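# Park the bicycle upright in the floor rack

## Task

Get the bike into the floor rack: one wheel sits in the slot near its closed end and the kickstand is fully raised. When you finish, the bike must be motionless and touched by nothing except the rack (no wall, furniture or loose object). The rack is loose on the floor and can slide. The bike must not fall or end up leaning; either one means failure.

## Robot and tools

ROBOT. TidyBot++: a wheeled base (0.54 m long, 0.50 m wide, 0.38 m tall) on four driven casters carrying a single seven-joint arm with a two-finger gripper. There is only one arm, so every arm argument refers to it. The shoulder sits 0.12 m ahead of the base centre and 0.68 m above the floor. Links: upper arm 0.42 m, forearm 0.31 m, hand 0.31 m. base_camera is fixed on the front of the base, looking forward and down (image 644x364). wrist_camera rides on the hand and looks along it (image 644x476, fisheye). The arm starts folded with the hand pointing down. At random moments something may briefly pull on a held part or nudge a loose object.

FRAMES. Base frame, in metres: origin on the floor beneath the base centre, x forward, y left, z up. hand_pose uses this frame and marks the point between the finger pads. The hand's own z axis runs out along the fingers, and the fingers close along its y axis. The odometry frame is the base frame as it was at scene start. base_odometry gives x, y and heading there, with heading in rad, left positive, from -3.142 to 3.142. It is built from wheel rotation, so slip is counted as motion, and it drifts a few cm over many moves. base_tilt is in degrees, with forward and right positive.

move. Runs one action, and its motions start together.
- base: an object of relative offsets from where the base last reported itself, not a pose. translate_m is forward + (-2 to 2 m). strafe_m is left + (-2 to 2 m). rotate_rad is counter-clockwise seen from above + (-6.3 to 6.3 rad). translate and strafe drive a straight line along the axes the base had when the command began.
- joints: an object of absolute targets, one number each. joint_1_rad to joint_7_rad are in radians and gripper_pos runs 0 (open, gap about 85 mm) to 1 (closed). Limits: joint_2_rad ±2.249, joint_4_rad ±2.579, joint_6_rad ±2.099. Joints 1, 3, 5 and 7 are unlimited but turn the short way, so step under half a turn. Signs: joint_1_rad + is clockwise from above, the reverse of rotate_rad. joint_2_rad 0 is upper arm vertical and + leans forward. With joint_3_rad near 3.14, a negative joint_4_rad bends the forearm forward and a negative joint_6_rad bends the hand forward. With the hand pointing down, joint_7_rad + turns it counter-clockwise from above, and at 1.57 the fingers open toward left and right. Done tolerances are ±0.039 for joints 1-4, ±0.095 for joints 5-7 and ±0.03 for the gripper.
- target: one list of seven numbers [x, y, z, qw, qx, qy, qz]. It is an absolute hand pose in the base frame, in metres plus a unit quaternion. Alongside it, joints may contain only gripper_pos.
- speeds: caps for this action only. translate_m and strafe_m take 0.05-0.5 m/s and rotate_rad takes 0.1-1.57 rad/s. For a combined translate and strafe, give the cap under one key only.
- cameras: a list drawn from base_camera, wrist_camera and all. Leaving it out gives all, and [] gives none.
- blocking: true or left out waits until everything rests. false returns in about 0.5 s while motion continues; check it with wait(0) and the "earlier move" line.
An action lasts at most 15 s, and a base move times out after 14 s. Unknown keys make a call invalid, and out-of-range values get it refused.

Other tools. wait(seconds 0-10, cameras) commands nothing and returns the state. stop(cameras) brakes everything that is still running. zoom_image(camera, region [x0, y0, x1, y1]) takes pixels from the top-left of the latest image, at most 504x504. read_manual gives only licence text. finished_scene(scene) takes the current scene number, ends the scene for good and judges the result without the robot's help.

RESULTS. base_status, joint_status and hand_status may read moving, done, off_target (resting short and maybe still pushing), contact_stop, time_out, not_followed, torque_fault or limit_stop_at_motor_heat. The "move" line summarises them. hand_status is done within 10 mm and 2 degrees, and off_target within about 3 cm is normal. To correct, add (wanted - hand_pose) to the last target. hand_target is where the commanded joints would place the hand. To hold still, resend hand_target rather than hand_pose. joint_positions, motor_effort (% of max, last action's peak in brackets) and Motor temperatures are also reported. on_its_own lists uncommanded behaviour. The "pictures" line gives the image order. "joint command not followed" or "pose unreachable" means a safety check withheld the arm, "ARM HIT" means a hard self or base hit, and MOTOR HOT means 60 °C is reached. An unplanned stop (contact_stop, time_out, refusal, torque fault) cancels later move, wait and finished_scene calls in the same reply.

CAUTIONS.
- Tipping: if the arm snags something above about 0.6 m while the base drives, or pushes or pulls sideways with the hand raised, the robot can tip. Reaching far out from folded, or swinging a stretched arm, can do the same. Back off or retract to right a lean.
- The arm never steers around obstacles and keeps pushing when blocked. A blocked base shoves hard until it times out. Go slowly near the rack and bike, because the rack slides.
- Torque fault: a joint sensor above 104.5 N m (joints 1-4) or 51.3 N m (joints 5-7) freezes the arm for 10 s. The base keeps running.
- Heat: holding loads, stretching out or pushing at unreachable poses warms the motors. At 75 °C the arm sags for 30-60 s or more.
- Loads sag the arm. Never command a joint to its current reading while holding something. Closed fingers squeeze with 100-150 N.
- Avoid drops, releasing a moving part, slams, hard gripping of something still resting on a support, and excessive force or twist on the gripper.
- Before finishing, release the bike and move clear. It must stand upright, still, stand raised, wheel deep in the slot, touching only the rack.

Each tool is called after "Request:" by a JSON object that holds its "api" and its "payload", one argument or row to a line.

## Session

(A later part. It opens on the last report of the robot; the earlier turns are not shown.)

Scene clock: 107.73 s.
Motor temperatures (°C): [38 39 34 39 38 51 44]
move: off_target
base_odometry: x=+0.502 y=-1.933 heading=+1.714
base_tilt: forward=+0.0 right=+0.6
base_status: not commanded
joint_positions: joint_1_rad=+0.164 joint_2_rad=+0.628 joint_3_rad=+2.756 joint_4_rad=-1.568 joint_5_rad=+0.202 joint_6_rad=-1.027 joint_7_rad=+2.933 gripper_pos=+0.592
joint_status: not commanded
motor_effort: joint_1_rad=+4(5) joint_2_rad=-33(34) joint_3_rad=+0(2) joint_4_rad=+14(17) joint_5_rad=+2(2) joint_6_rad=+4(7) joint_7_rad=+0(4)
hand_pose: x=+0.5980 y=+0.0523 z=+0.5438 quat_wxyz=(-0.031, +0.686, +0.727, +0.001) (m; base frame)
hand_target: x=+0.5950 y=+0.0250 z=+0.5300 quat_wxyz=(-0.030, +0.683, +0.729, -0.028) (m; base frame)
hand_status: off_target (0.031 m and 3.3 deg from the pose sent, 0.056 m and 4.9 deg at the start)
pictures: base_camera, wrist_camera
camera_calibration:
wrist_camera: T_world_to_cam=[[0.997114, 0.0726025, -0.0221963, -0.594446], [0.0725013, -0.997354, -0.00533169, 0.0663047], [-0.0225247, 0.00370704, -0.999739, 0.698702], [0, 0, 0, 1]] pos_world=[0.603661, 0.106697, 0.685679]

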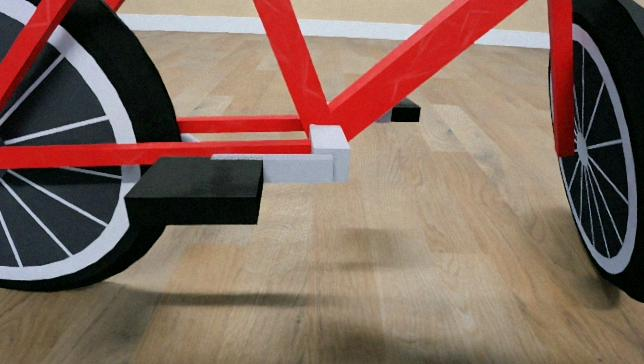

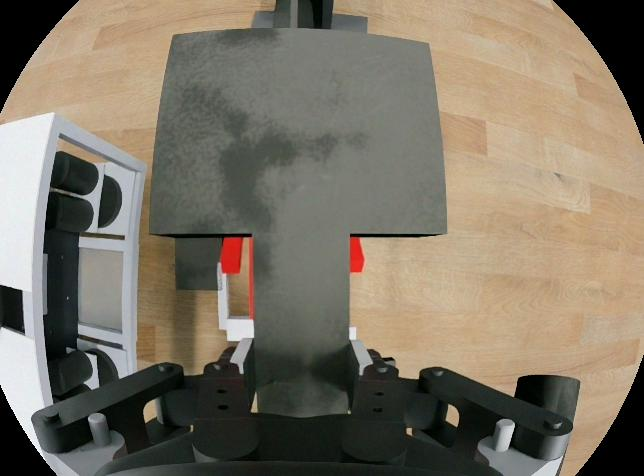

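Request:
{"api": "move", "payload": {
  "target": [0.625, 0.025, 0.524, -0.0555, 0.6818, 0.7272, -0.0521]
}}

Request:
{"api": "zoom_image", "payload": {
  "camera": "base_camera",
  "region": [100, 60, 400, 240]
}}

Scene clock: 109.40 s.
Motor temperatures (°C): [38 39 34 39 38 51 44]
move: off_target
base_odometry: x=+0.502 y=-1.933 heading=+1.714
base_tilt: forward=+0.0 right=+0.6
base_status: not commanded
joint_positions: joint_1_rad=+0.123 joint_2_rad=+0.739 joint_3_rad=+2.777 joint_4_rad=-1.367 joint_5_rad=+0.202 joint_6_rad=-1.173 joint_7_rad=+2.952 gripper_pos=+0.592
joint_status: not commanded
motor_effort: joint_1_rad=+5(5) joint_2_rad=-38(38) joint_3_rad=+0(1) joint_4_rad=+14(15) joint_5_rad=+3(4) joint_6_rad=+2(3) joint_7_rad=+0(1)
hand_pose: x=+0.6323 y=+0.0562 z=+0.5400 quat_wxyz=(-0.051, +0.684, +0.728, -0.020) (m; base frame)
hand_target: x=+0.6250 y=+0.0250 z=+0.5240 quat_wxyz=(-0.056, +0.682, +0.727, -0.052) (m; base frame)
hand_status: off_target (0.036 m and 3.7 deg from the pose sent, 0.043 m and 6.7 deg at the start)
pictures: base_camera, wrist_camera
camera_calibration:
wrist_camera: T_world_to_cam=[[0.993672, 0.0785924, -0.0802477, -0.595874], [0.0782947, -0.996907, -0.00685506, 0.0648712], [-0.0805383, 0.000528714, -0.996751, 0.730897], [0, 0, 0, 1]] pos_world=[0.64589, 0.111115, 0.68115]

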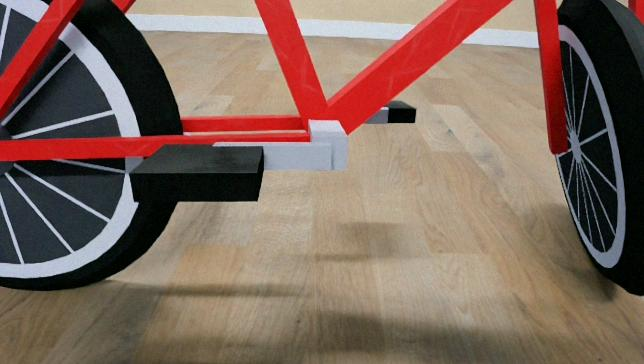

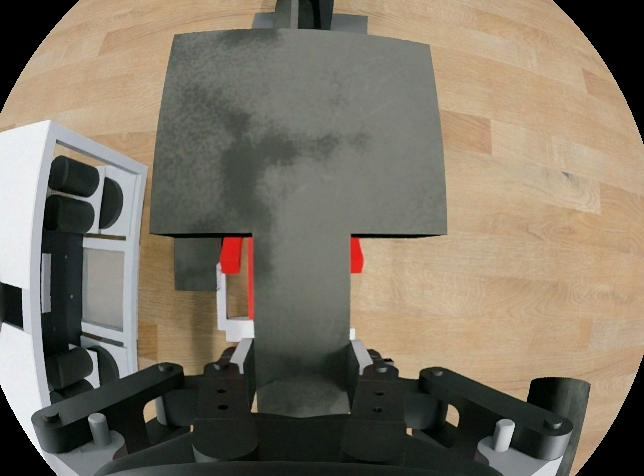

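Scaled by 1.680.

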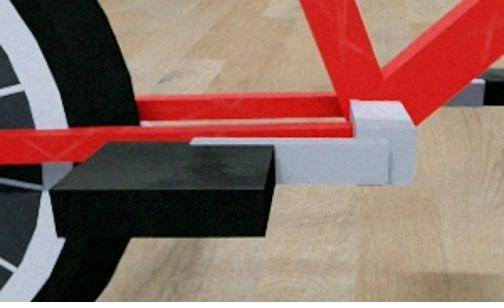

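Request:
{"api": "move", "payload": {

}}

Scene clock: 109.97 s.
Motor temperatures (°C): [38 39 34 39 38 51 44]
base_odometry: x=+0.502 y=-1.933 heading=+1.714
base_tilt: forward=+0.0 right=+0.6
base_status: not commanded
joint_positions: joint_1_rad=+0.123 joint_2_rad=+0.739 joint_3_rad=+2.777 joint_4_rad=-1.367 joint_5_rad=+0.202 joint_6_rad=-1.173 joint_7_rad=+2.952 gripper_pos=+0.592
joint_status: not commanded
motor_effort: joint_1_rad=+5(5) joint_2_rad=-37(38) joint_3_rad=+1(1) joint_4_rad=+13(15) joint_5_rad=+3(4) joint_6_rad=+2(3) joint_7_rad=+0(1)
hand_pose: x=+0.6323 y=+0.0562 z=+0.5400 quat_wxyz=(-0.051, +0.684, +0.728, -0.020) (m; base frame)
hand_target: x=+0.6250 y=+0.0250 z=+0.5240 quat_wxyz=(-0.056, +0.682, +0.727, -0.052) (m; base frame)
hand_status: off_target (0.036 m and 3.7 deg from the pose sent, 0.043 m and 6.7 deg at the start)
pictures: base_camera, wrist_camera
camera_calibration:
wrist_camera: T_world_to_cam=[[0.993652, 0.0786232, -0.0804601, -0.595709], [0.0783278, -0.996904, -0.0068266, 0.0648419], [-0.0807478, 0.000480999, -0.996734, 0.730992], [0, 0, 0, 1]] pos_world=[0.645875, 0.111126, 0.681117]

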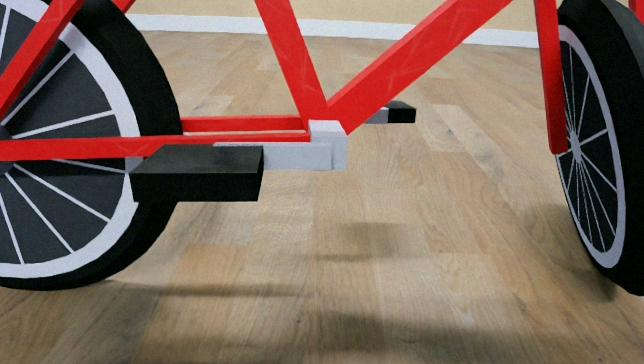

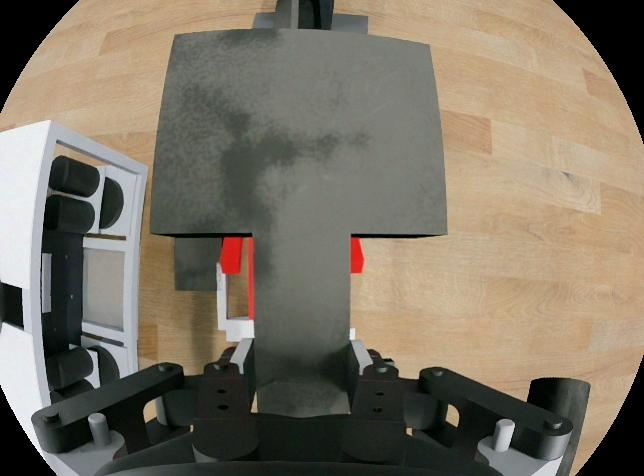

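Request:
{"api": "zoom_image", "payload": {
  "camera": "base_camera",
  "region": [0, 60, 300, 300]
}}

Request:
{"api": "zoom_image", "payload": {
  "camera": "base_camera",
  "region": [400, 0, 644, 320]
}}

Request:
{"api": "zoom_image", "payload": {
  "camera": "wrist_camera",
  "region": [160, 220, 400, 360]
}}

Scaled by 1.680.

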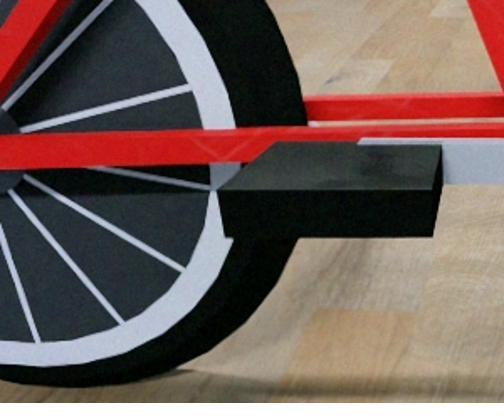

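Scaled by 1.575.

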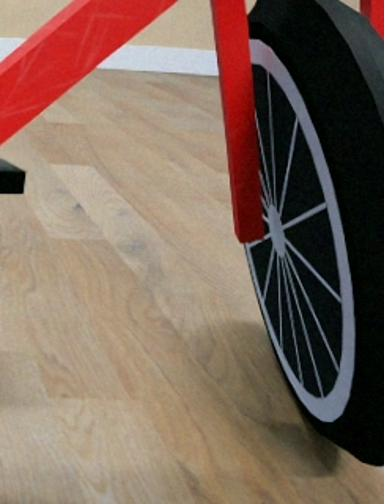

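Scaled by 2.100.

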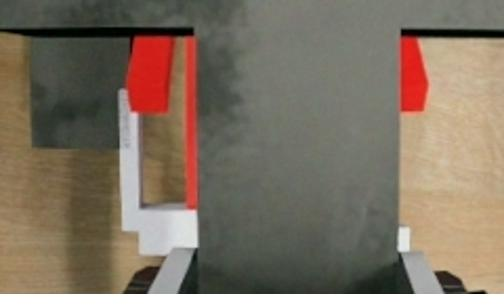

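Request:
{"api": "move", "payload": {
  "target": [0.625, 0.115, 0.524, -0.0555, 0.6818, 0.7272, -0.0521],
  "base": {"strafe_m": -0.09},
  "speeds": {"strafe_m": 0.15},
  "cameras": []
}}

Request:
{"api": "move", "payload": {
  "target": [0.625, 0.205, 0.524, -0.0555, 0.6818, 0.7272, -0.0521],
  "base": {"strafe_m": -0.09},
  "speeds": {"strafe_m": 0.15}
}}

Scene clock: 116.57 s.
Motor temperatures (°C): [38 40 34 39 38 51 44]
move: off_target
base_odometry: x=+0.591 y=-1.920 heading=+1.714
base_tilt: forward=+0.0 right=+0.6
base_status: done
joint_positions: joint_1_rad=-0.034 joint_2_rad=+0.762 joint_3_rad=+2.791 joint_4_rad=-1.309 joint_5_rad=+0.202 joint_6_rad=-1.186 joint_7_rad=+2.875 gripper_pos=+0.592
joint_status: not commanded
motor_effort: joint_1_rad=+3(6) joint_2_rad=-38(39) joint_3_rad=-1(3) joint_4_rad=+12(14) joint_5_rad=+3(6) joint_6_rad=-1(3) joint_7_rad=+2(4)
hand_pose: x=+0.6376 y=+0.1324 z=+0.5412 quat_wxyz=(-0.042, +0.663, +0.747, -0.018) (m; base frame)
hand_target: x=+0.6250 y=+0.1150 z=+0.5240 quat_wxyz=(-0.056, +0.682, +0.727, -0.052) (m; base frame)
hand_status: off_target (0.028 m and 5.2 deg from the pose sent, 0.061 m and 3.7 deg at the start)
pictures: none
No camera images: "cameras" was empty.

Scene clock: 117.83 s.
Motor temperatures (°C): [38 40 34 39 38 51 44]
move: off_target
base_odometry: x=+0.680 y=-1.907 heading=+1.714
base_tilt: forward=+0.0 right=+0.6
base_status: done
joint_positions: joint_1_rad=-0.200 joint_2_rad=+0.815 joint_3_rad=+2.801 joint_4_rad=-1.197 joint_5_rad=+0.196 joint_6_rad=-1.229 joint_7_rad=+2.752 gripper_pos=+0.592
joint_status: not commanded
motor_effort: joint_1_rad=+3(4) joint_2_rad=-41(41) joint_3_rad=-1(3) joint_4_rad=+12(13) joint_5_rad=+2(5) joint_6_rad=-1(2) joint_7_rad=+1(2)
hand_pose: x=+0.6383 y=+0.2194 z=+0.5414 quat_wxyz=(-0.040, +0.660, +0.750, -0.017) (m; base frame)
hand_target: x=+0.6250 y=+0.2050 z=+0.5240 quat_wxyz=(-0.056, +0.682, +0.727, -0.052) (m; base frame)
hand_status: off_target (0.026 m and 5.7 deg from the pose sent, 0.076 m and 5.2 deg at the start)
pictures: base_camera, wrist_camera
camera_calibration:
wrist_camera: T_world_to_cam=[[0.987783, 0.143797, -0.0600659, -0.635993], [0.144158, -0.989553, 0.00169749, 0.178805], [-0.0591943, -0.0103357, -0.998193, 0.722178], [0, 0, 0, 1]] pos_world=[0.645195, 0.275855, 0.682368]

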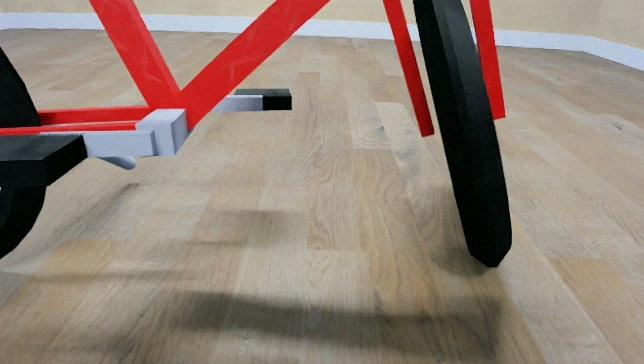

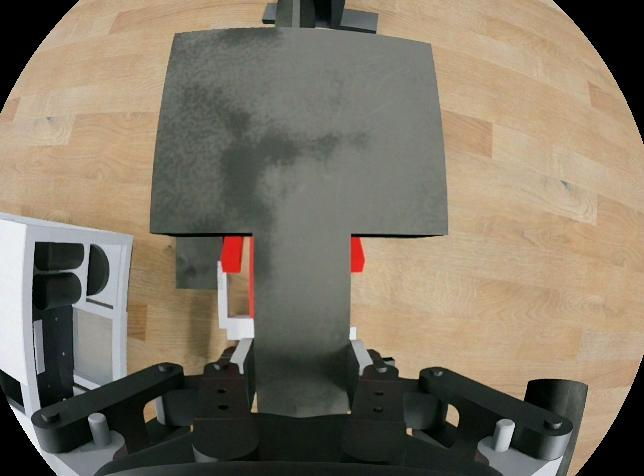

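Request:
{"api": "zoom_image", "payload": {
  "camera": "base_camera",
  "region": [0, 60, 240, 240]
}}

Scaled by 2.100.

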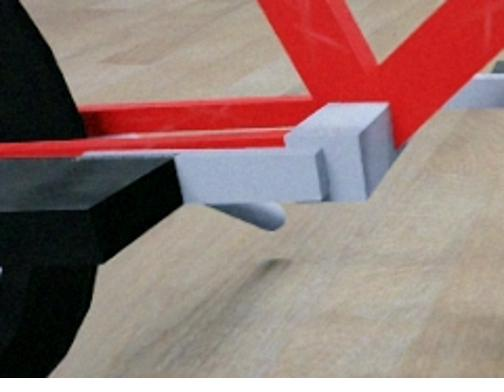

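Request:
{"api": "move", "payload": {
  "target": [0.552, 0.262, 0.524, -0.0555, 0.6818, 0.7272, -0.0521],
  "base": {"translate_m": 0.08, "strafe_m": -0.05},
  "speeds": {"translate_m": 0.15},
  "cameras": ["base_camera"]
}}

Request:
{"api": "move", "payload": {
  "target": [0.5066, 0.3417, 0.524, -0.0514, 0.6254, 0.7763, -0.0562],
  "base": {"rotate_rad": -0.15},
  "speeds": {"rotate_rad": 0.4},
  "cameras": ["base_camera"]
}}

Scene clock: 123.37 s.
Motor temperatures (°C): [38 40 34 39 38 51 44]
move: off_target
base_odometry: x=+0.718 y=-1.821 heading=+1.714
base_tilt: forward=+0.0 right=+0.6
base_status: done
joint_positions: joint_1_rad=-0.305 joint_2_rad=+0.755 joint_3_rad=+2.777 joint_4_rad=-1.337 joint_5_rad=+0.186 joint_6_rad=-1.174 joint_7_rad=+2.592 gripper_pos=+0.592
joint_status: not commanded
motor_effort: joint_1_rad=+4(5) joint_2_rad=-33(41) joint_3_rad=+1(2) joint_4_rad=+8(14) joint_5_rad=+5(6) joint_6_rad=-5(5) joint_7_rad=+1(2)
hand_pose: x=+0.5698 y=+0.2729 z=+0.5395 quat_wxyz=(-0.047, +0.664, +0.746, -0.030) (m; base frame)
hand_target: x=+0.5520 y=+0.2620 z=+0.5240 quat_wxyz=(-0.056, +0.682, +0.727, -0.052) (m; base frame)
hand_status: off_target (0.026 m and 4.0 deg from the pose sent, 0.098 m and 5.7 deg at the start)
pictures: base_camera

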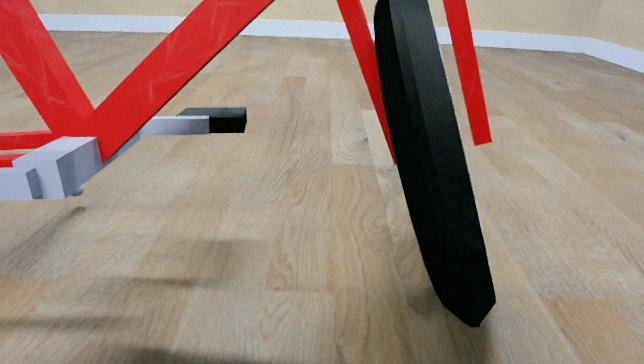

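Scene clock: 124.67 s.
Motor temperatures (°C): [38 40 34 39 38 51 44]
move: off_target
base_odometry: x=+0.718 y=-1.821 heading=+1.564
base_tilt: forward=+0.0 right=+0.6
base_status: done
joint_positions: joint_1_rad=-0.467 joint_2_rad=+0.760 joint_3_rad=+2.758 joint_4_rad=-1.331 joint_5_rad=+0.185 joint_6_rad=-1.165 joint_7_rad=+2.544 gripper_pos=+0.592
joint_status: not commanded
motor_effort: joint_1_rad=+0(8) joint_2_rad=-39(40) joint_3_rad=-4(5) joint_4_rad=+10(11) joint_5_rad=+0(5) joint_6_rad=-4(8) joint_7_rad=+2(2)
hand_pose: x=+0.5175 y=+0.3523 z=+0.5398 quat_wxyz=(-0.050, +0.616, +0.786, -0.028) (m; base frame)
hand_target: x=+0.5066 y=+0.3417 z=+0.5240 quat_wxyz=(-0.051, +0.626, +0.776, -0.056) (m; base frame)
hand_status: off_target (0.022 m and 3.6 deg from the pose sent, 0.095 m and 6.4 deg at the start)
pictures: base_camera

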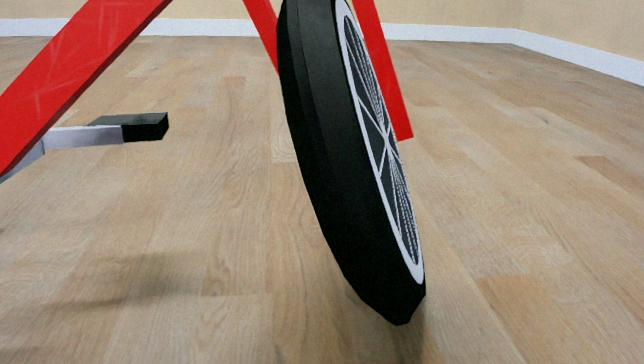

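Request:
{"api": "move", "payload": {
  "target": [0.4498, 0.4136, 0.524, -0.0471, 0.5656, 0.8210, -0.0598],
  "base": {"rotate_rad": -0.15},
  "speeds": {"rotate_rad": 0.4},
  "cameras": ["base_camera"]
}}

Request:
{"api": "move", "payload": {
  "target": [0.3829, 0.4762, 0.524, -0.0425, 0.5024, 0.8610, -0.0632],
  "base": {"rotate_rad": -0.15},
  "speeds": {"rotate_rad": 0.4},
  "cameras": ["base_camera"]
}}

Request:
{"api": "move", "payload": {
  "target": [0.3073, 0.5281, 0.524, -0.0376, 0.4364, 0.8962, -0.0662],
  "base": {"rotate_rad": -0.15},
  "speeds": {"rotate_rad": 0.4}
}}

Scene clock: 126.23 s.
Motor temperatures (°C): [38 40 34 39 38 51 44]
move: off_target
base_odometry: x=+0.718 y=-1.820 heading=+1.415
base_tilt: forward=+0.0 right=+0.6
base_status: done
joint_positions: joint_1_rad=-0.633 joint_2_rad=+0.786 joint_3_rad=+2.742 joint_4_rad=-1.288 joint_5_rad=+0.185 joint_6_rad=-1.174 joint_7_rad=+2.509 gripper_pos=+0.592
joint_status: not commanded
motor_effort: joint_1_rad=+0(7) joint_2_rad=-39(40) joint_3_rad=-5(5) joint_4_rad=+12(12) joint_5_rad=+1(3) joint_6_rad=-1(6) joint_7_rad=+2(3)
hand_pose: x=+0.4573 y=+0.4279 z=+0.5391 quat_wxyz=(-0.055, +0.561, +0.825, -0.026) (m; base frame)
hand_target: x=+0.4498 y=+0.4136 z=+0.5240 quat_wxyz=(-0.047, +0.566, +0.821, -0.060) (m; base frame)
hand_status: off_target (0.022 m and 4.0 deg from the pose sent, 0.093 m and 7.9 deg at the start)
pictures: base_camera

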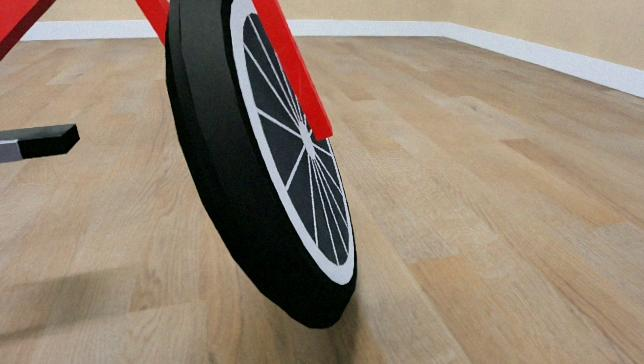

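Scene clock: 127.50 s.
Motor temperatures (°C): [38 40 34 39 38 51 44]
move: off_target
base_odometry: x=+0.718 y=-1.820 heading=+1.265
base_tilt: forward=+0.0 right=+0.6
base_status: done
joint_positions: joint_1_rad=-0.802 joint_2_rad=+0.823 joint_3_rad=+2.729 joint_4_rad=-1.222 joint_5_rad=+0.185 joint_6_rad=-1.197 joint_7_rad=+2.482 gripper_pos=+0.592
joint_status: not commanded
motor_effort: joint_1_rad=-1(6) joint_2_rad=-41(42) joint_3_rad=-5(6) joint_4_rad=+12(12) joint_5_rad=+1(4) joint_6_rad=-1(3) joint_7_rad=+3(3)
hand_pose: x=+0.3866 y=+0.4951 z=+0.5382 quat_wxyz=(-0.062, +0.504, +0.861, -0.028) (m; base frame)
hand_target: x=+0.3829 y=+0.4762 z=+0.5240 quat_wxyz=(-0.043, +0.503, +0.861, -0.063) (m; base frame)
hand_status: off_target (0.024 m and 4.6 deg from the pose sent, 0.090 m and 9.1 deg at the start)
pictures: base_camera

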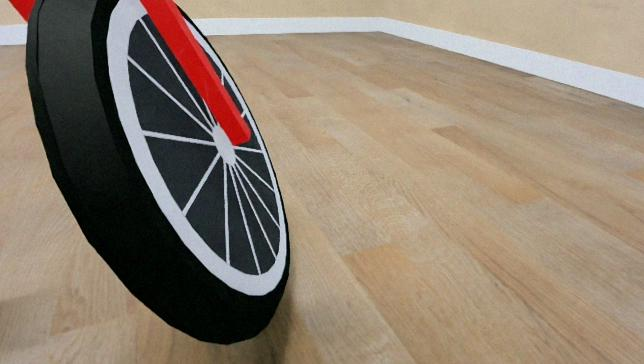

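Scene clock: 128.70 s.
Motor temperatures (°C): [38 40 34 39 38 51 44]
move: off_target
base_odometry: x=+0.718 y=-1.820 heading=+1.116
base_tilt: forward=+0.0 right=+0.6
base_status: done
joint_positions: joint_1_rad=-0.972 joint_2_rad=+0.862 joint_3_rad=+2.722 joint_4_rad=-1.145 joint_5_rad=+0.186 joint_6_rad=-1.229 joint_7_rad=+2.465 gripper_pos=+0.592
joint_status: not commanded
motor_effort: joint_1_rad=-1(6) joint_2_rad=-43(44) joint_3_rad=-6(6) joint_4_rad=+12(13) joint_5_rad=+0(3) joint_6_rad=-2(3) joint_7_rad=+3(3)
hand_pose: x=+0.3070 y=+0.5496 z=+0.5376 quat_wxyz=(-0.066, +0.443, +0.894, -0.031) (m; base frame)
hand_target: x=+0.3073 y=+0.5281 z=+0.5240 quat_wxyz=(-0.038, +0.437, +0.896, -0.066) (m; base frame)
hand_status: off_target (0.025 m and 5.2 deg from the pose sent, 0.087 m and 10.1 deg at the start)
pictures: base_camera, wrist_camera
camera_calibration:
wrist_camera: T_world_to_cam=[[0.780446, 0.617903, -0.0953903, -0.534353], [0.616123, -0.786019, -0.0506634, 0.324662], [-0.106284, -0.0192322, -0.99415, 0.719388], [0, 0, 0, 1]] pos_world=[0.29346, 0.599204, 0.680656]

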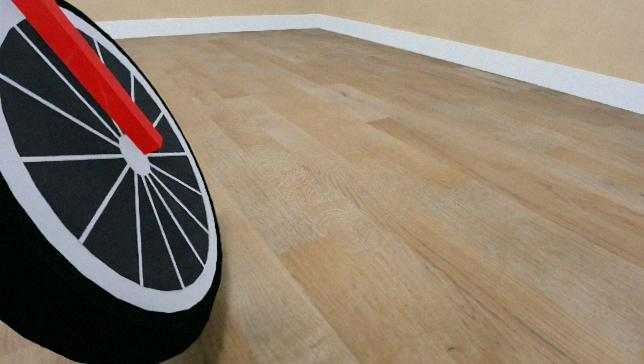

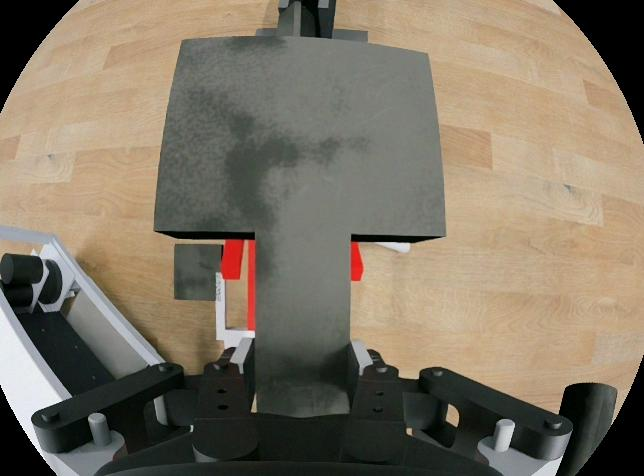

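Request:
{"api": "zoom_image", "payload": {
  "camera": "wrist_camera",
  "region": [340, 200, 480, 300]
}}

Scaled by 3.600.

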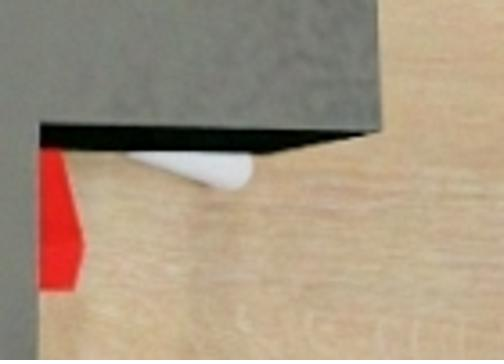

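Request:
{"api": "move", "payload": {
  "target": [0.2254, 0.5679, 0.524, -0.0325, 0.3680, 0.9264, -0.0688],
  "base": {"rotate_rad": -0.15},
  "speeds": {"rotate_rad": 0.4},
  "cameras": []
}}

Request:
{"api": "move", "payload": {
  "target": [0.1385, 0.5951, 0.524, -0.0273, 0.2976, 0.9514, -0.0710],
  "base": {"rotate_rad": -0.15},
  "speeds": {"rotate_rad": 0.4},
  "cameras": ["base_camera"]
}}

Request:
{"api": "move", "payload": {
  "target": [0.0479, 0.6091, 0.524, -0.0219, 0.2255, 0.9709, -0.0729],
  "base": {"rotate_rad": -0.15},
  "speeds": {"rotate_rad": 0.4},
  "cameras": []
}}

Request:
{"api": "move", "payload": {
  "target": [-0.0437, 0.6094, 0.524, -0.0164, 0.1521, 0.9851, -0.0743],
  "base": {"rotate_rad": -0.15},
  "speeds": {"rotate_rad": 0.4},
  "cameras": ["base_camera"]
}}

Request:
{"api": "move", "payload": {
  "target": [-0.1343, 0.596, 0.524, -0.0107, 0.0779, 0.9939, -0.0754],
  "base": {"rotate_rad": -0.15},
  "speeds": {"rotate_rad": 0.4}
}}

Scene clock: 130.43 s.
Motor temperatures (°C): [38 40 34 39 38 51 44]
move: off_target
base_odometry: x=+0.718 y=-1.820 heading=+0.967
base_tilt: forward=+0.0 right=+0.6
base_status: done
joint_positions: joint_1_rad=-1.141 joint_2_rad=+0.904 joint_3_rad=+2.721 joint_4_rad=-1.058 joint_5_rad=+0.187 joint_6_rad=-1.269 joint_7_rad=+2.458 gripper_pos=+0.592
joint_status: not commanded
motor_effort: joint_1_rad=-1(6) joint_2_rad=-45(46) joint_3_rad=-6(7) joint_4_rad=+12(13) joint_5_rad=-2(3) joint_6_rad=-3(4) joint_7_rad=+2(3)
hand_pose: x=+0.2211 y=+0.5902 z=+0.5372 quat_wxyz=(-0.068, +0.378, +0.923, -0.036) (m; base frame)
hand_target: x=+0.2254 y=+0.5679 z=+0.5240 quat_wxyz=(-0.033, +0.368, +0.927, -0.069) (m; base frame)
hand_status: off_target (0.026 m and 5.6 deg from the pose sent, 0.085 m and 11.0 deg at the start)
pictures: none
No camera images: "cameras" was empty.

Scene clock: 131.53 s.
Motor temperatures (°C): [38 40 34 39 38 51 44]
move: off_target
base_odometry: x=+0.718 y=-1.820 heading=+0.818
base_tilt: forward=+0.0 right=+0.6
base_status: done
joint_positions: joint_1_rad=-1.312 joint_2_rad=+0.949 joint_3_rad=+2.726 joint_4_rad=-0.962 joint_5_rad=+0.188 joint_6_rad=-1.317 joint_7_rad=+2.457 gripper_pos=+0.592
joint_status: not commanded
motor_effort: joint_1_rad=-1(5) joint_2_rad=-47(47) joint_3_rad=-6(7) joint_4_rad=+12(13) joint_5_rad=-1(3) joint_6_rad=-3(4) joint_7_rad=+2(3)
hand_pose: x=+0.1300 y=+0.6170 z=+0.5369 quat_wxyz=(-0.067, +0.311, +0.947, -0.041) (m; base frame)
hand_target: x=+0.1385 y=+0.5951 z=+0.5240 quat_wxyz=(-0.027, +0.298, +0.952, -0.071) (m; base frame)
hand_status: off_target (0.027 m and 5.9 deg from the pose sent, 0.084 m and 11.5 deg at the start)
pictures: base_camera

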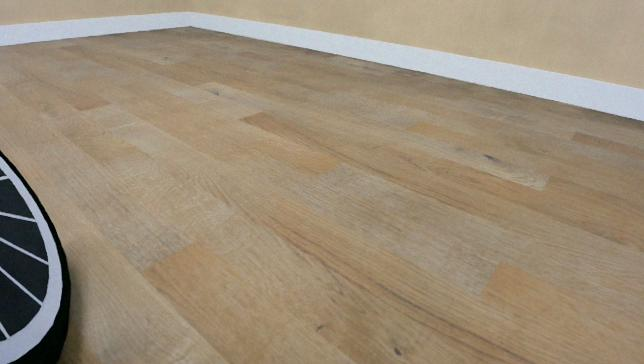

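Scene clock: 132.63 s.
Motor temperatures (°C): [38 40 34 39 38 51 44]
move: off_target
base_odometry: x=+0.718 y=-1.820 heading=+0.669
base_tilt: forward=+0.0 right=+0.6
base_status: done
joint_positions: joint_1_rad=-1.485 joint_2_rad=+0.996 joint_3_rad=+2.738 joint_4_rad=-0.854 joint_5_rad=+0.188 joint_6_rad=-1.373 joint_7_rad=+2.462 gripper_pos=+0.592
joint_status: not commanded
motor_effort: joint_1_rad=-1(6) joint_2_rad=-48(49) joint_3_rad=-6(6) joint_4_rad=+12(13) joint_5_rad=-2(2) joint_6_rad=-3(5) joint_7_rad=+2(3)
hand_pose: x=+0.0359 y=+0.6293 z=+0.5368 quat_wxyz=(-0.063, +0.242, +0.967, -0.046) (m; base frame)
hand_target: x=+0.0479 y=+0.6091 z=+0.5240 quat_wxyz=(-0.022, +0.226, +0.971, -0.073) (m; base frame)
hand_status: off_target (0.027 m and 5.9 deg from the pose sent, 0.083 m and 12.0 deg at the start)
pictures: none
No camera images: "cameras" was empty.

Scene clock: 133.73 s.
Motor temperatures (°C): [38 40 34 39 38 51 44]
move: off_target
base_odometry: x=+0.718 y=-1.820 heading=+0.520
base_tilt: forward=-0.1 right=+0.6
base_status: done
joint_positions: joint_1_rad=-1.660 joint_2_rad=+1.045 joint_3_rad=+2.759 joint_4_rad=-0.735 joint_5_rad=+0.188 joint_6_rad=-1.439 joint_7_rad=+2.476 gripper_pos=+0.592
joint_status: not commanded
motor_effort: joint_1_rad=-1(5) joint_2_rad=-49(50) joint_3_rad=-4(5) joint_4_rad=+13(14) joint_5_rad=+1(2) joint_6_rad=-3(4) joint_7_rad=+2(3)
hand_pose: x=-0.0576 y=+0.6267 z=+0.5370 quat_wxyz=(-0.055, +0.169, +0.983, -0.050) (m; base frame)
hand_target: x=-0.0437 y=+0.6094 z=+0.5240 quat_wxyz=(-0.016, +0.152, +0.985, -0.074) (m; base frame)
hand_status: off_target (0.026 m and 5.6 deg from the pose sent, 0.083 m and 12.2 deg at the start)
pictures: base_camera

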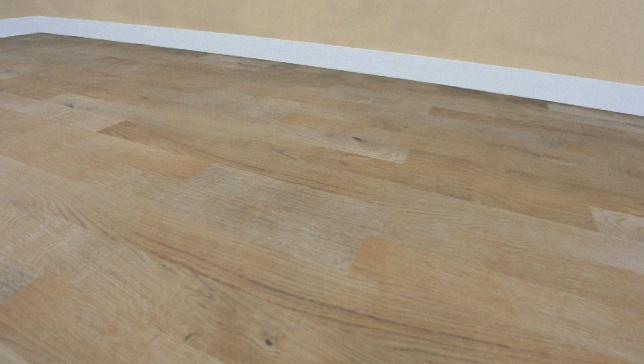

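Scene clock: 134.83 s.
Motor temperatures (°C): [38 40 34 39 38 51 44]
move: off_target
base_odometry: x=+0.717 y=-1.819 heading=+0.372
base_tilt: forward=+0.0 right=+0.5
base_status: done
joint_positions: joint_1_rad=-1.837 joint_2_rad=+1.100 joint_3_rad=+2.791 joint_4_rad=-0.599 joint_5_rad=+0.188 joint_6_rad=-1.519 joint_7_rad=+2.502 gripper_pos=+0.592
joint_status: not commanded
motor_effort: joint_1_rad=+0(5) joint_2_rad=-50(51) joint_3_rad=-1(4) joint_4_rad=+14(15) joint_5_rad=+2(4) joint_6_rad=-2(4) joint_7_rad=+1(2)
hand_pose: x=-0.1474 y=+0.6102 z=+0.5375 quat_wxyz=(-0.041, +0.093, +0.993, -0.052) (m; base frame)
hand_target: x=-0.1343 y=+0.5960 z=+0.5240 quat_wxyz=(-0.011, +0.078, +0.994, -0.075) (m; base frame)
hand_status: off_target (0.024 m and 4.8 deg from the pose sent, 0.084 m and 12.1 deg at the start)
pictures: base_camera, wrist_camera
camera_calibration:
wrist_camera: T_world_to_cam=[[0.167924, 0.981514, -0.0918213, -0.531315], [0.98463, -0.171533, -0.0328792, 0.322102], [-0.0480218, -0.0848888, -0.995233, 0.721424], [0, 0, 0, 1]] pos_world=[-0.193287, 0.637985, 0.679789]

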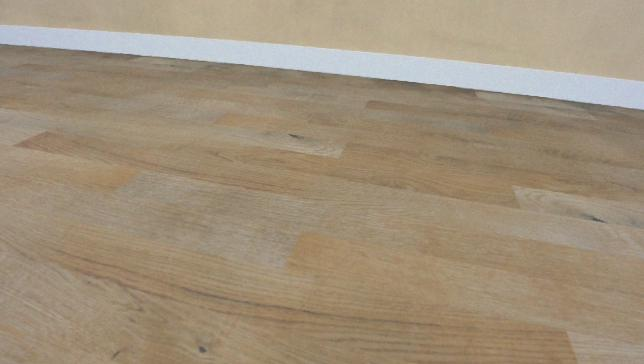

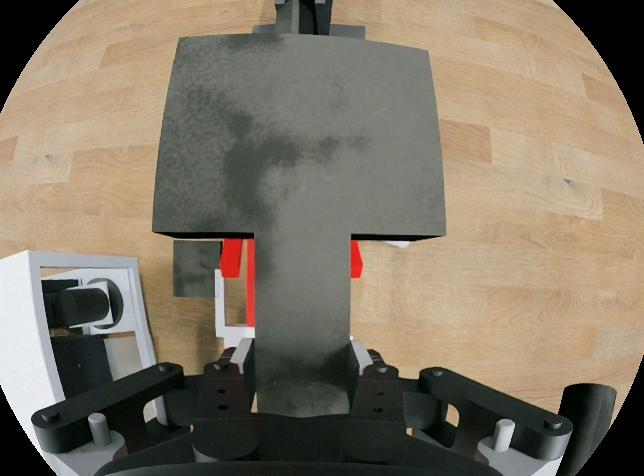

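Request:
{"api": "move", "payload": {
  "target": [-0.161, 0.502, 0.524, -0.0107, 0.0779, 0.9939, -0.0754],
  "base": {"translate_m": 0.027, "strafe_m": 0.094},
  "speeds": {"translate_m": 0.15},
  "cameras": []
}}

Request:
{"api": "move", "payload": {
  "target": [-0.187, 0.408, 0.524, -0.0107, 0.0779, 0.9939, -0.0754],
  "base": {"translate_m": 0.026, "strafe_m": 0.094},
  "speeds": {"translate_m": 0.15}
}}

Scene clock: 137.17 s.
Motor temperatures (°C): [38 40 34 39 38 51 44]
move: off_target
base_odometry: x=+0.708 y=-1.722 heading=+0.370
base_tilt: forward=-0.1 right=+0.5
base_status: done
joint_positions: joint_1_rad=-1.814 joint_2_rad=+0.929 joint_3_rad=+2.669 joint_4_rad=-1.029 joint_5_rad=+0.235 joint_6_rad=-1.296 joint_7_rad=+2.345 gripper_pos=+0.592
joint_status: not commanded
motor_effort: joint_1_rad=-3(4) joint_2_rad=-41(52) joint_3_rad=-7(8) joint_4_rad=+6(16) joint_5_rad=-5(6) joint_6_rad=-9(11) joint_7_rad=+1(4)
hand_pose: x=-0.1776 y=+0.5235 z=+0.5359 quat_wxyz=(-0.046, +0.088, +0.993, -0.062) (m; base frame)
hand_target: x=-0.1610 y=+0.5020 z=+0.5240 quat_wxyz=(-0.011, +0.078, +0.994, -0.075) (m; base frame)
hand_status: off_target (0.030 m and 4.4 deg from the pose sent, 0.110 m and 4.8 deg at the start)
pictures: none
No camera images: "cameras" was empty.

Scene clock: 138.60 s.
Motor temperatures (°C): [38 40 34 39 38 51 44]
move: off_target
base_odometry: x=+0.699 y=-1.625 heading=+0.370
base_tilt: forward=+0.0 right=+0.5
base_status: done
joint_positions: joint_1_rad=-1.780 joint_2_rad=+0.809 joint_3_rad=+2.603 joint_4_rad=-1.318 joint_5_rad=+0.341 joint_6_rad=-1.132 joint_7_rad=+2.207 gripper_pos=+0.592
joint_status: not commanded
motor_effort: joint_1_rad=-10(12) joint_2_rad=-36(42) joint_3_rad=-14(16) joint_4_rad=+0(7) joint_5_rad=-15(17) joint_6_rad=-10(15) joint_7_rad=-4(4)
hand_pose: x=-0.1603 y=+0.4757 z=+0.5316 quat_wxyz=(-0.023, +0.089, +0.995, -0.030) (m; base frame)
hand_target: x=-0.1870 y=+0.4080 z=+0.5240 quat_wxyz=(-0.011, +0.078, +0.994, -0.075) (m; base frame)
hand_status: off_target (0.073 m and 5.5 deg from the pose sent, 0.116 m and 4.4 deg at the start)
pictures: base_camera, wrist_camera
camera_calibration:
wrist_camera: T_world_to_cam=[[0.162665, 0.985619, -0.0457654, -0.424942], [0.986659, -0.162801, 0.00076432, 0.289828], [-0.00669732, -0.0452792, -0.998952, 0.693296], [0, 0, 0, 1]] pos_world=[-0.212195, 0.497407, 0.6729]

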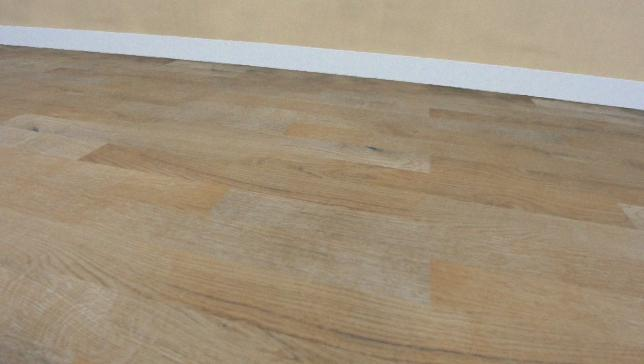

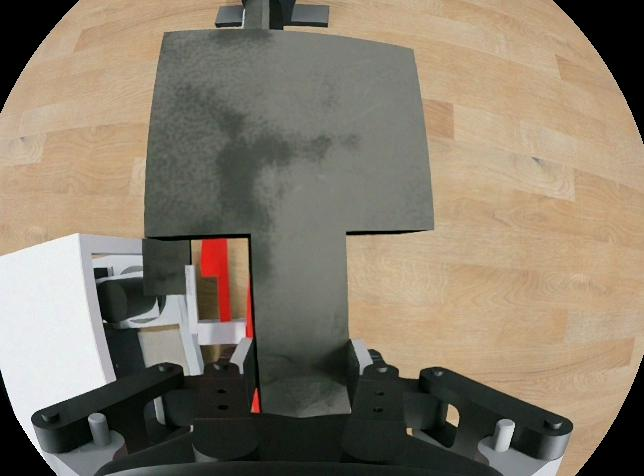

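Request:
{"api": "move", "payload": {
  "target": [-0.1565, 0.4864, 0.524, -0.0163, 0.1521, 0.9853, -0.0744],
  "base": {"translate_m": 0.0404, "strafe_m": -0.0375, "rotate_rad": 0.15},
  "speeds": {"translate_m": 0.15, "rotate_rad": 0.4},
  "cameras": ["base_camera"]
}}

Request:
{"api": "move", "payload": {
  "target": [-0.1164, 0.5474, 0.524, -0.0219, 0.2255, 0.9711, -0.073],
  "base": {"translate_m": 0.0404, "strafe_m": -0.0375, "rotate_rad": 0.15},
  "speeds": {"translate_m": 0.15, "rotate_rad": 0.4}
}}

Scene clock: 140.23 s.
Motor temperatures (°C): [38 40 34 39 38 51 44]
move: off_target
base_odometry: x=+0.750 y=-1.645 heading=+0.520
base_tilt: forward=+0.0 right=+0.6
base_status: done
joint_positions: joint_1_rad=-1.763 joint_2_rad=+0.868 joint_3_rad=+2.628 joint_4_rad=-1.172 joint_5_rad=+0.324 joint_6_rad=-1.180 joint_7_rad=+2.172 gripper_pos=+0.592
joint_status: not commanded
motor_effort: joint_1_rad=-4(13) joint_2_rad=-43(44) joint_3_rad=-10(16) joint_4_rad=+10(10) joint_5_rad=-5(15) joint_6_rad=-4(8) joint_7_rad=-1(4)
hand_pose: x=-0.1542 y=+0.5242 z=+0.5350 quat_wxyz=(-0.036, +0.151, +0.988, -0.024) (m; base frame)
hand_target: x=-0.1565 y=+0.4864 z=+0.5240 quat_wxyz=(-0.016, +0.152, +0.985, -0.074) (m; base frame)
hand_status: off_target (0.039 m and 6.3 deg from the pose sent, 0.014 m and 8.9 deg at the start)
pictures: base_camera

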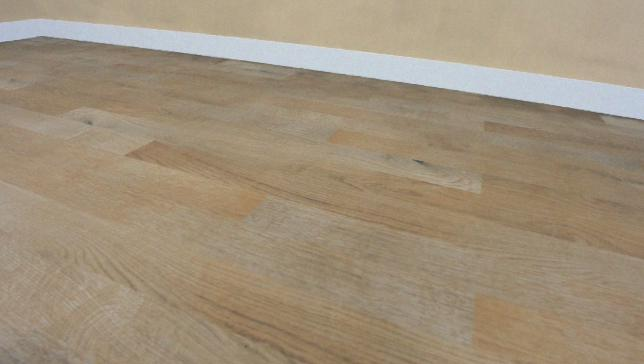

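Scene clock: 141.40 s.
Motor temperatures (°C): [38 40 34 39 38 51 44]
move: off_target
base_odometry: x=+0.803 y=-1.657 heading=+0.670
base_tilt: forward=+0.0 right=+0.6
base_status: done
joint_positions: joint_1_rad=-1.725 joint_2_rad=+0.932 joint_3_rad=+2.697 joint_4_rad=-1.002 joint_5_rad=+0.312 joint_6_rad=-1.261 joint_7_rad=+2.167 gripper_pos=+0.592
joint_status: not commanded
motor_effort: joint_1_rad=-4(8) joint_2_rad=-46(47) joint_3_rad=-8(11) joint_4_rad=+11(12) joint_5_rad=-5(6) joint_6_rad=-4(4) joint_7_rad=-1(4)
hand_pose: x=-0.1053 y=+0.5837 z=+0.5354 quat_wxyz=(-0.026, +0.222, +0.975, -0.013) (m; base frame)
hand_target: x=-0.1164 y=+0.5474 z=+0.5240 quat_wxyz=(-0.022, +0.226, +0.971, -0.073) (m; base frame)
hand_status: off_target (0.040 m and 6.9 deg from the pose sent, 0.046 m and 10.5 deg at the start)
pictures: base_camera, wrist_camera
camera_calibration:
wrist_camera: T_world_to_cam=[[0.419828, 0.907417, -0.0183921, -0.482023], [0.90754, -0.419952, -0.00335478, 0.397077], [-0.010768, -0.0152832, -0.999825, 0.68481], [0, 0, 0, 1]] pos_world=[-0.150623, 0.614616, 0.677157]

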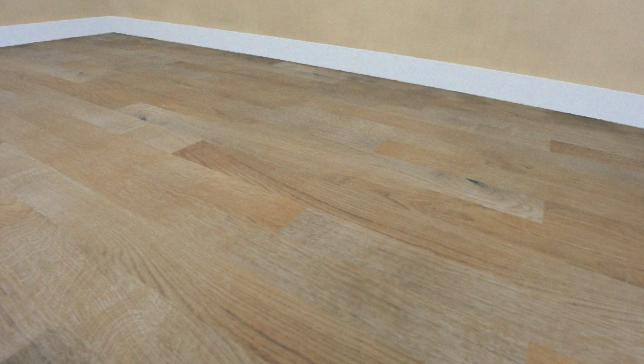

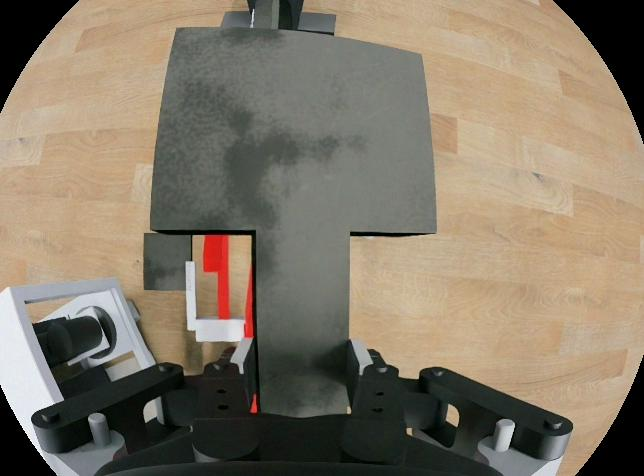

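Request:
{"api": "move", "payload": {
  "target": [0.0218, 0.6146, 0.524, -0.0273, 0.2976, 0.9514, -0.0710],
  "base": {"translate_m": -0.0362, "strafe_m": -0.0484, "rotate_rad": 0.144},
  "speeds": {"translate_m": 0.15, "rotate_rad": 0.4},
  "cameras": []
}}

Request:
{"api": "move", "payload": {
  "target": [0.1709, 0.6307, 0.524, -0.0325, 0.3680, 0.9264, -0.0688],
  "base": {"translate_m": -0.053, "strafe_m": -0.0346, "rotate_rad": 0.15},
  "speeds": {"translate_m": 0.15, "rotate_rad": 0.4},
  "cameras": ["base_camera"]
}}

Request:
{"api": "move", "payload": {
  "target": [0.3132, 0.5959, 0.524, -0.0376, 0.4364, 0.8962, -0.0662],
  "base": {"translate_m": -0.0497, "strafe_m": -0.0053, "rotate_rad": 0.15},
  "speeds": {"translate_m": 0.15, "rotate_rad": 0.4}
}}

Scene clock: 143.37 s.
Motor temperatures (°C): [38 41 34 39 38 51 44]
move: off_target
base_odometry: x=+0.805 y=-1.718 heading=+0.815
base_tilt: forward=+0.0 right=+0.6
base_status: done
joint_positions: joint_1_rad=-1.556 joint_2_rad=+1.009 joint_3_rad=+2.759 joint_4_rad=-0.820 joint_5_rad=+0.260 joint_6_rad=-1.351 joint_7_rad=+2.287 gripper_pos=+0.592
joint_status: not commanded
motor_effort: joint_1_rad=+0(8) joint_2_rad=-46(52) joint_3_rad=-5(10) joint_4_rad=+11(13) joint_5_rad=-4(7) joint_6_rad=-6(8) joint_7_rad=-2(3)
hand_pose: x=+0.0218 y=+0.6464 z=+0.5330 quat_wxyz=(-0.030, +0.296, +0.955, -0.015) (m; base frame)
hand_target: x=+0.0218 y=+0.6146 z=+0.5240 quat_wxyz=(-0.027, +0.298, +0.952, -0.071) (m; base frame)
hand_status: off_target (0.033 m and 6.4 deg from the pose sent, 0.131 m and 11.2 deg at the start)
pictures: none
No camera images: "cameras" was empty.

Scene clock: 144.90 s.
Motor temperatures (°C): [38 41 34 39 38 51 44]
move: off_target
base_odometry: x=+0.794 y=-1.780 heading=+0.966
base_tilt: forward=+0.0 right=+0.6
base_status: done
joint_positions: joint_1_rad=-1.352 joint_2_rad=+1.044 joint_3_rad=+2.814 joint_4_rad=-0.726 joint_5_rad=+0.228 joint_6_rad=-1.406 joint_7_rad=+2.398 gripper_pos=+0.592
joint_status: not commanded
motor_effort: joint_1_rad=+0(8) joint_2_rad=-48(52) joint_3_rad=-4(9) joint_4_rad=+11(13) joint_5_rad=-5(7) joint_6_rad=-7(11) joint_7_rad=-2(3)
hand_pose: x=+0.1790 y=+0.6618 z=+0.5333 quat_wxyz=(-0.026, +0.368, +0.929, -0.012) (m; base frame)
hand_target: x=+0.1709 y=+0.6307 z=+0.5240 quat_wxyz=(-0.033, +0.368, +0.927, -0.069) (m; base frame)
hand_status: off_target (0.033 m and 6.5 deg from the pose sent, 0.150 m and 10.8 deg at the start)
pictures: base_camera

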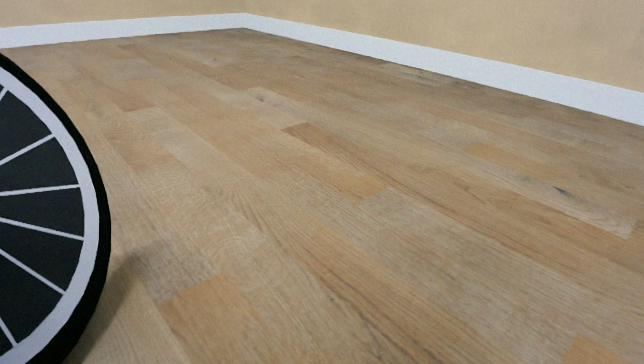

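Scene clock: 146.47 s.
Motor temperatures (°C): [38 41 34 39 38 51 44]
move: off_target
base_odometry: x=+0.770 y=-1.824 heading=+1.116
base_tilt: forward=+0.0 right=+0.6
base_status: done
joint_positions: joint_1_rad=-1.121 joint_2_rad=+1.041 joint_3_rad=+2.831 joint_4_rad=-0.730 joint_5_rad=+0.197 joint_6_rad=-1.417 joint_7_rad=+2.494 gripper_pos=+0.593
joint_status: not commanded
motor_effort: joint_1_rad=+0(10) joint_2_rad=-45(50) joint_3_rad=-3(9) joint_4_rad=+10(12) joint_5_rad=-5(10) joint_6_rad=-7(13) joint_7_rad=-4(5)
hand_pose: x=+0.3258 y=+0.6261 z=+0.5338 quat_wxyz=(-0.034, +0.435, +0.900, -0.016) (m; base frame)
hand_target: x=+0.3132 y=+0.5959 z=+0.5240 quat_wxyz=(-0.038, +0.437, +0.896, -0.066) (m; base frame)
hand_status: off_target (0.034 m and 5.7 deg from the pose sent, 0.150 m and 10.8 deg at the start)
pictures: base_camera, wrist_camera
camera_calibration:
wrist_camera: T_world_to_cam=[[0.773316, 0.63271, -0.0407392, -0.63285], [0.633025, -0.774106, -0.00627386, 0.336405], [-0.035506, -0.0209373, -0.99915, 0.699732], [0, 0, 0, 1]] pos_world=[0.301285, 0.675474, 0.675466]

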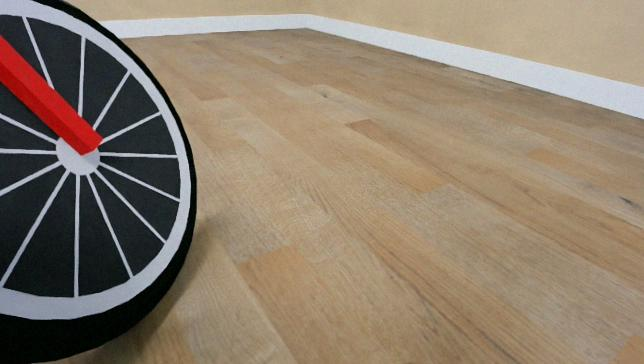

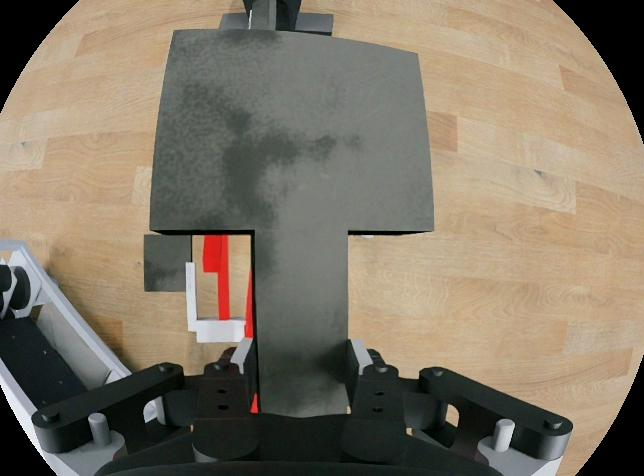

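Request:
{"api": "move", "payload": {
  "target": [0.4341, 0.5151, 0.524, -0.0425, 0.5024, 0.8610, -0.0632],
  "base": {"translate_m": -0.0391, "strafe_m": 0.0217, "rotate_rad": 0.15},
  "speeds": {"translate_m": 0.15, "rotate_rad": 0.4},
  "cameras": []
}}

Request:
{"api": "move", "payload": {
  "target": [0.5181, 0.4062, 0.524, -0.0471, 0.5656, 0.8210, -0.0598],
  "base": {"translate_m": -0.0174, "strafe_m": 0.036, "rotate_rad": 0.15},
  "speeds": {"translate_m": 0.15, "rotate_rad": 0.4}
}}

Scene clock: 148.17 s.
Motor temperatures (°C): [38 41 34 39 38 51 44]
move: off_target
base_odometry: x=+0.733 y=-1.850 heading=+1.266
base_tilt: forward=+0.0 right=+0.6
base_status: done
joint_positions: joint_1_rad=-0.867 joint_2_rad=+0.986 joint_3_rad=+2.813 joint_4_rad=-0.856 joint_5_rad=+0.177 joint_6_rad=-1.362 joint_7_rad=+2.559 gripper_pos=+0.596
joint_status: not commanded
motor_effort: joint_1_rad=+4(12) joint_2_rad=-43(46) joint_3_rad=-2(11) joint_4_rad=+7(11) joint_5_rad=-3(11) joint_6_rad=-10(13) joint_7_rad=-3(5)
hand_pose: x=+0.4455 y=+0.5472 z=+0.5344 quat_wxyz=(-0.049, +0.503, +0.863, -0.017) (m; base frame)
hand_target: x=+0.4341 y=+0.5151 z=+0.5240 quat_wxyz=(-0.043, +0.503, +0.861, -0.063) (m; base frame)
hand_status: off_target (0.036 m and 5.3 deg from the pose sent, 0.155 m and 10.4 deg at the start)
pictures: none
No camera images: "cameras" was empty.

Scene clock: 149.73 s.
Motor temperatures (°C): [38 41 34 39 38 51 44]
move: off_target
base_odometry: x=+0.694 y=-1.855 heading=+1.416
base_tilt: forward=+0.0 right=+0.6
base_status: done
joint_positions: joint_1_rad=-0.617 joint_2_rad=+0.908 joint_3_rad=+2.792 joint_4_rad=-1.029 joint_5_rad=+0.187 joint_6_rad=-1.295 joint_7_rad=+2.606 gripper_pos=+0.598
joint_status: not commanded
motor_effort: joint_1_rad=+4(11) joint_2_rad=-42(45) joint_3_rad=-1(10) joint_4_rad=+7(12) joint_5_rad=-2(11) joint_6_rad=-11(11) joint_7_rad=-2(5)
hand_pose: x=+0.5321 y=+0.4367 z=+0.5352 quat_wxyz=(-0.050, +0.566, +0.823, -0.021) (m; base frame)
hand_target: x=+0.5181 y=+0.4062 z=+0.5240 quat_wxyz=(-0.047, +0.566, +0.821, -0.060) (m; base frame)
hand_status: off_target (0.035 m and 4.5 deg from the pose sent, 0.159 m and 9.9 deg at the start)
pictures: base_camera, wrist_camera
camera_calibration:
wrist_camera: T_world_to_cam=[[0.925363, 0.372127, -0.0722782, -0.62265], [0.371777, -0.928133, -0.0187415, 0.27219], [-0.074058, -0.00952872, -0.997208, 0.718988], [0, 0, 0, 1]] pos_world=[0.52823, 0.491185, 0.677078]

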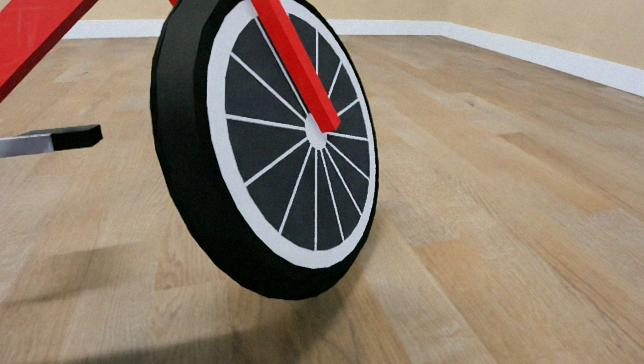

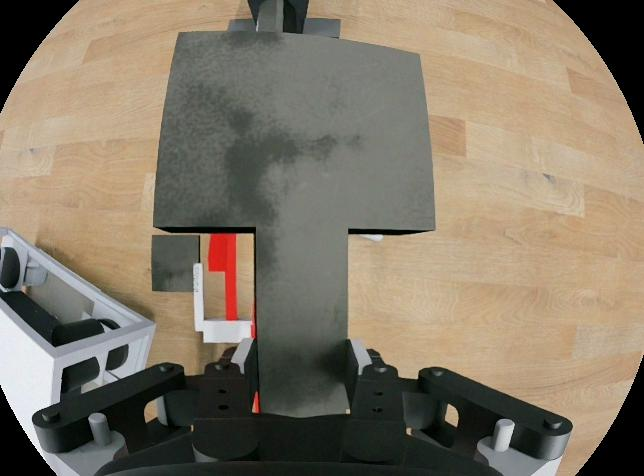

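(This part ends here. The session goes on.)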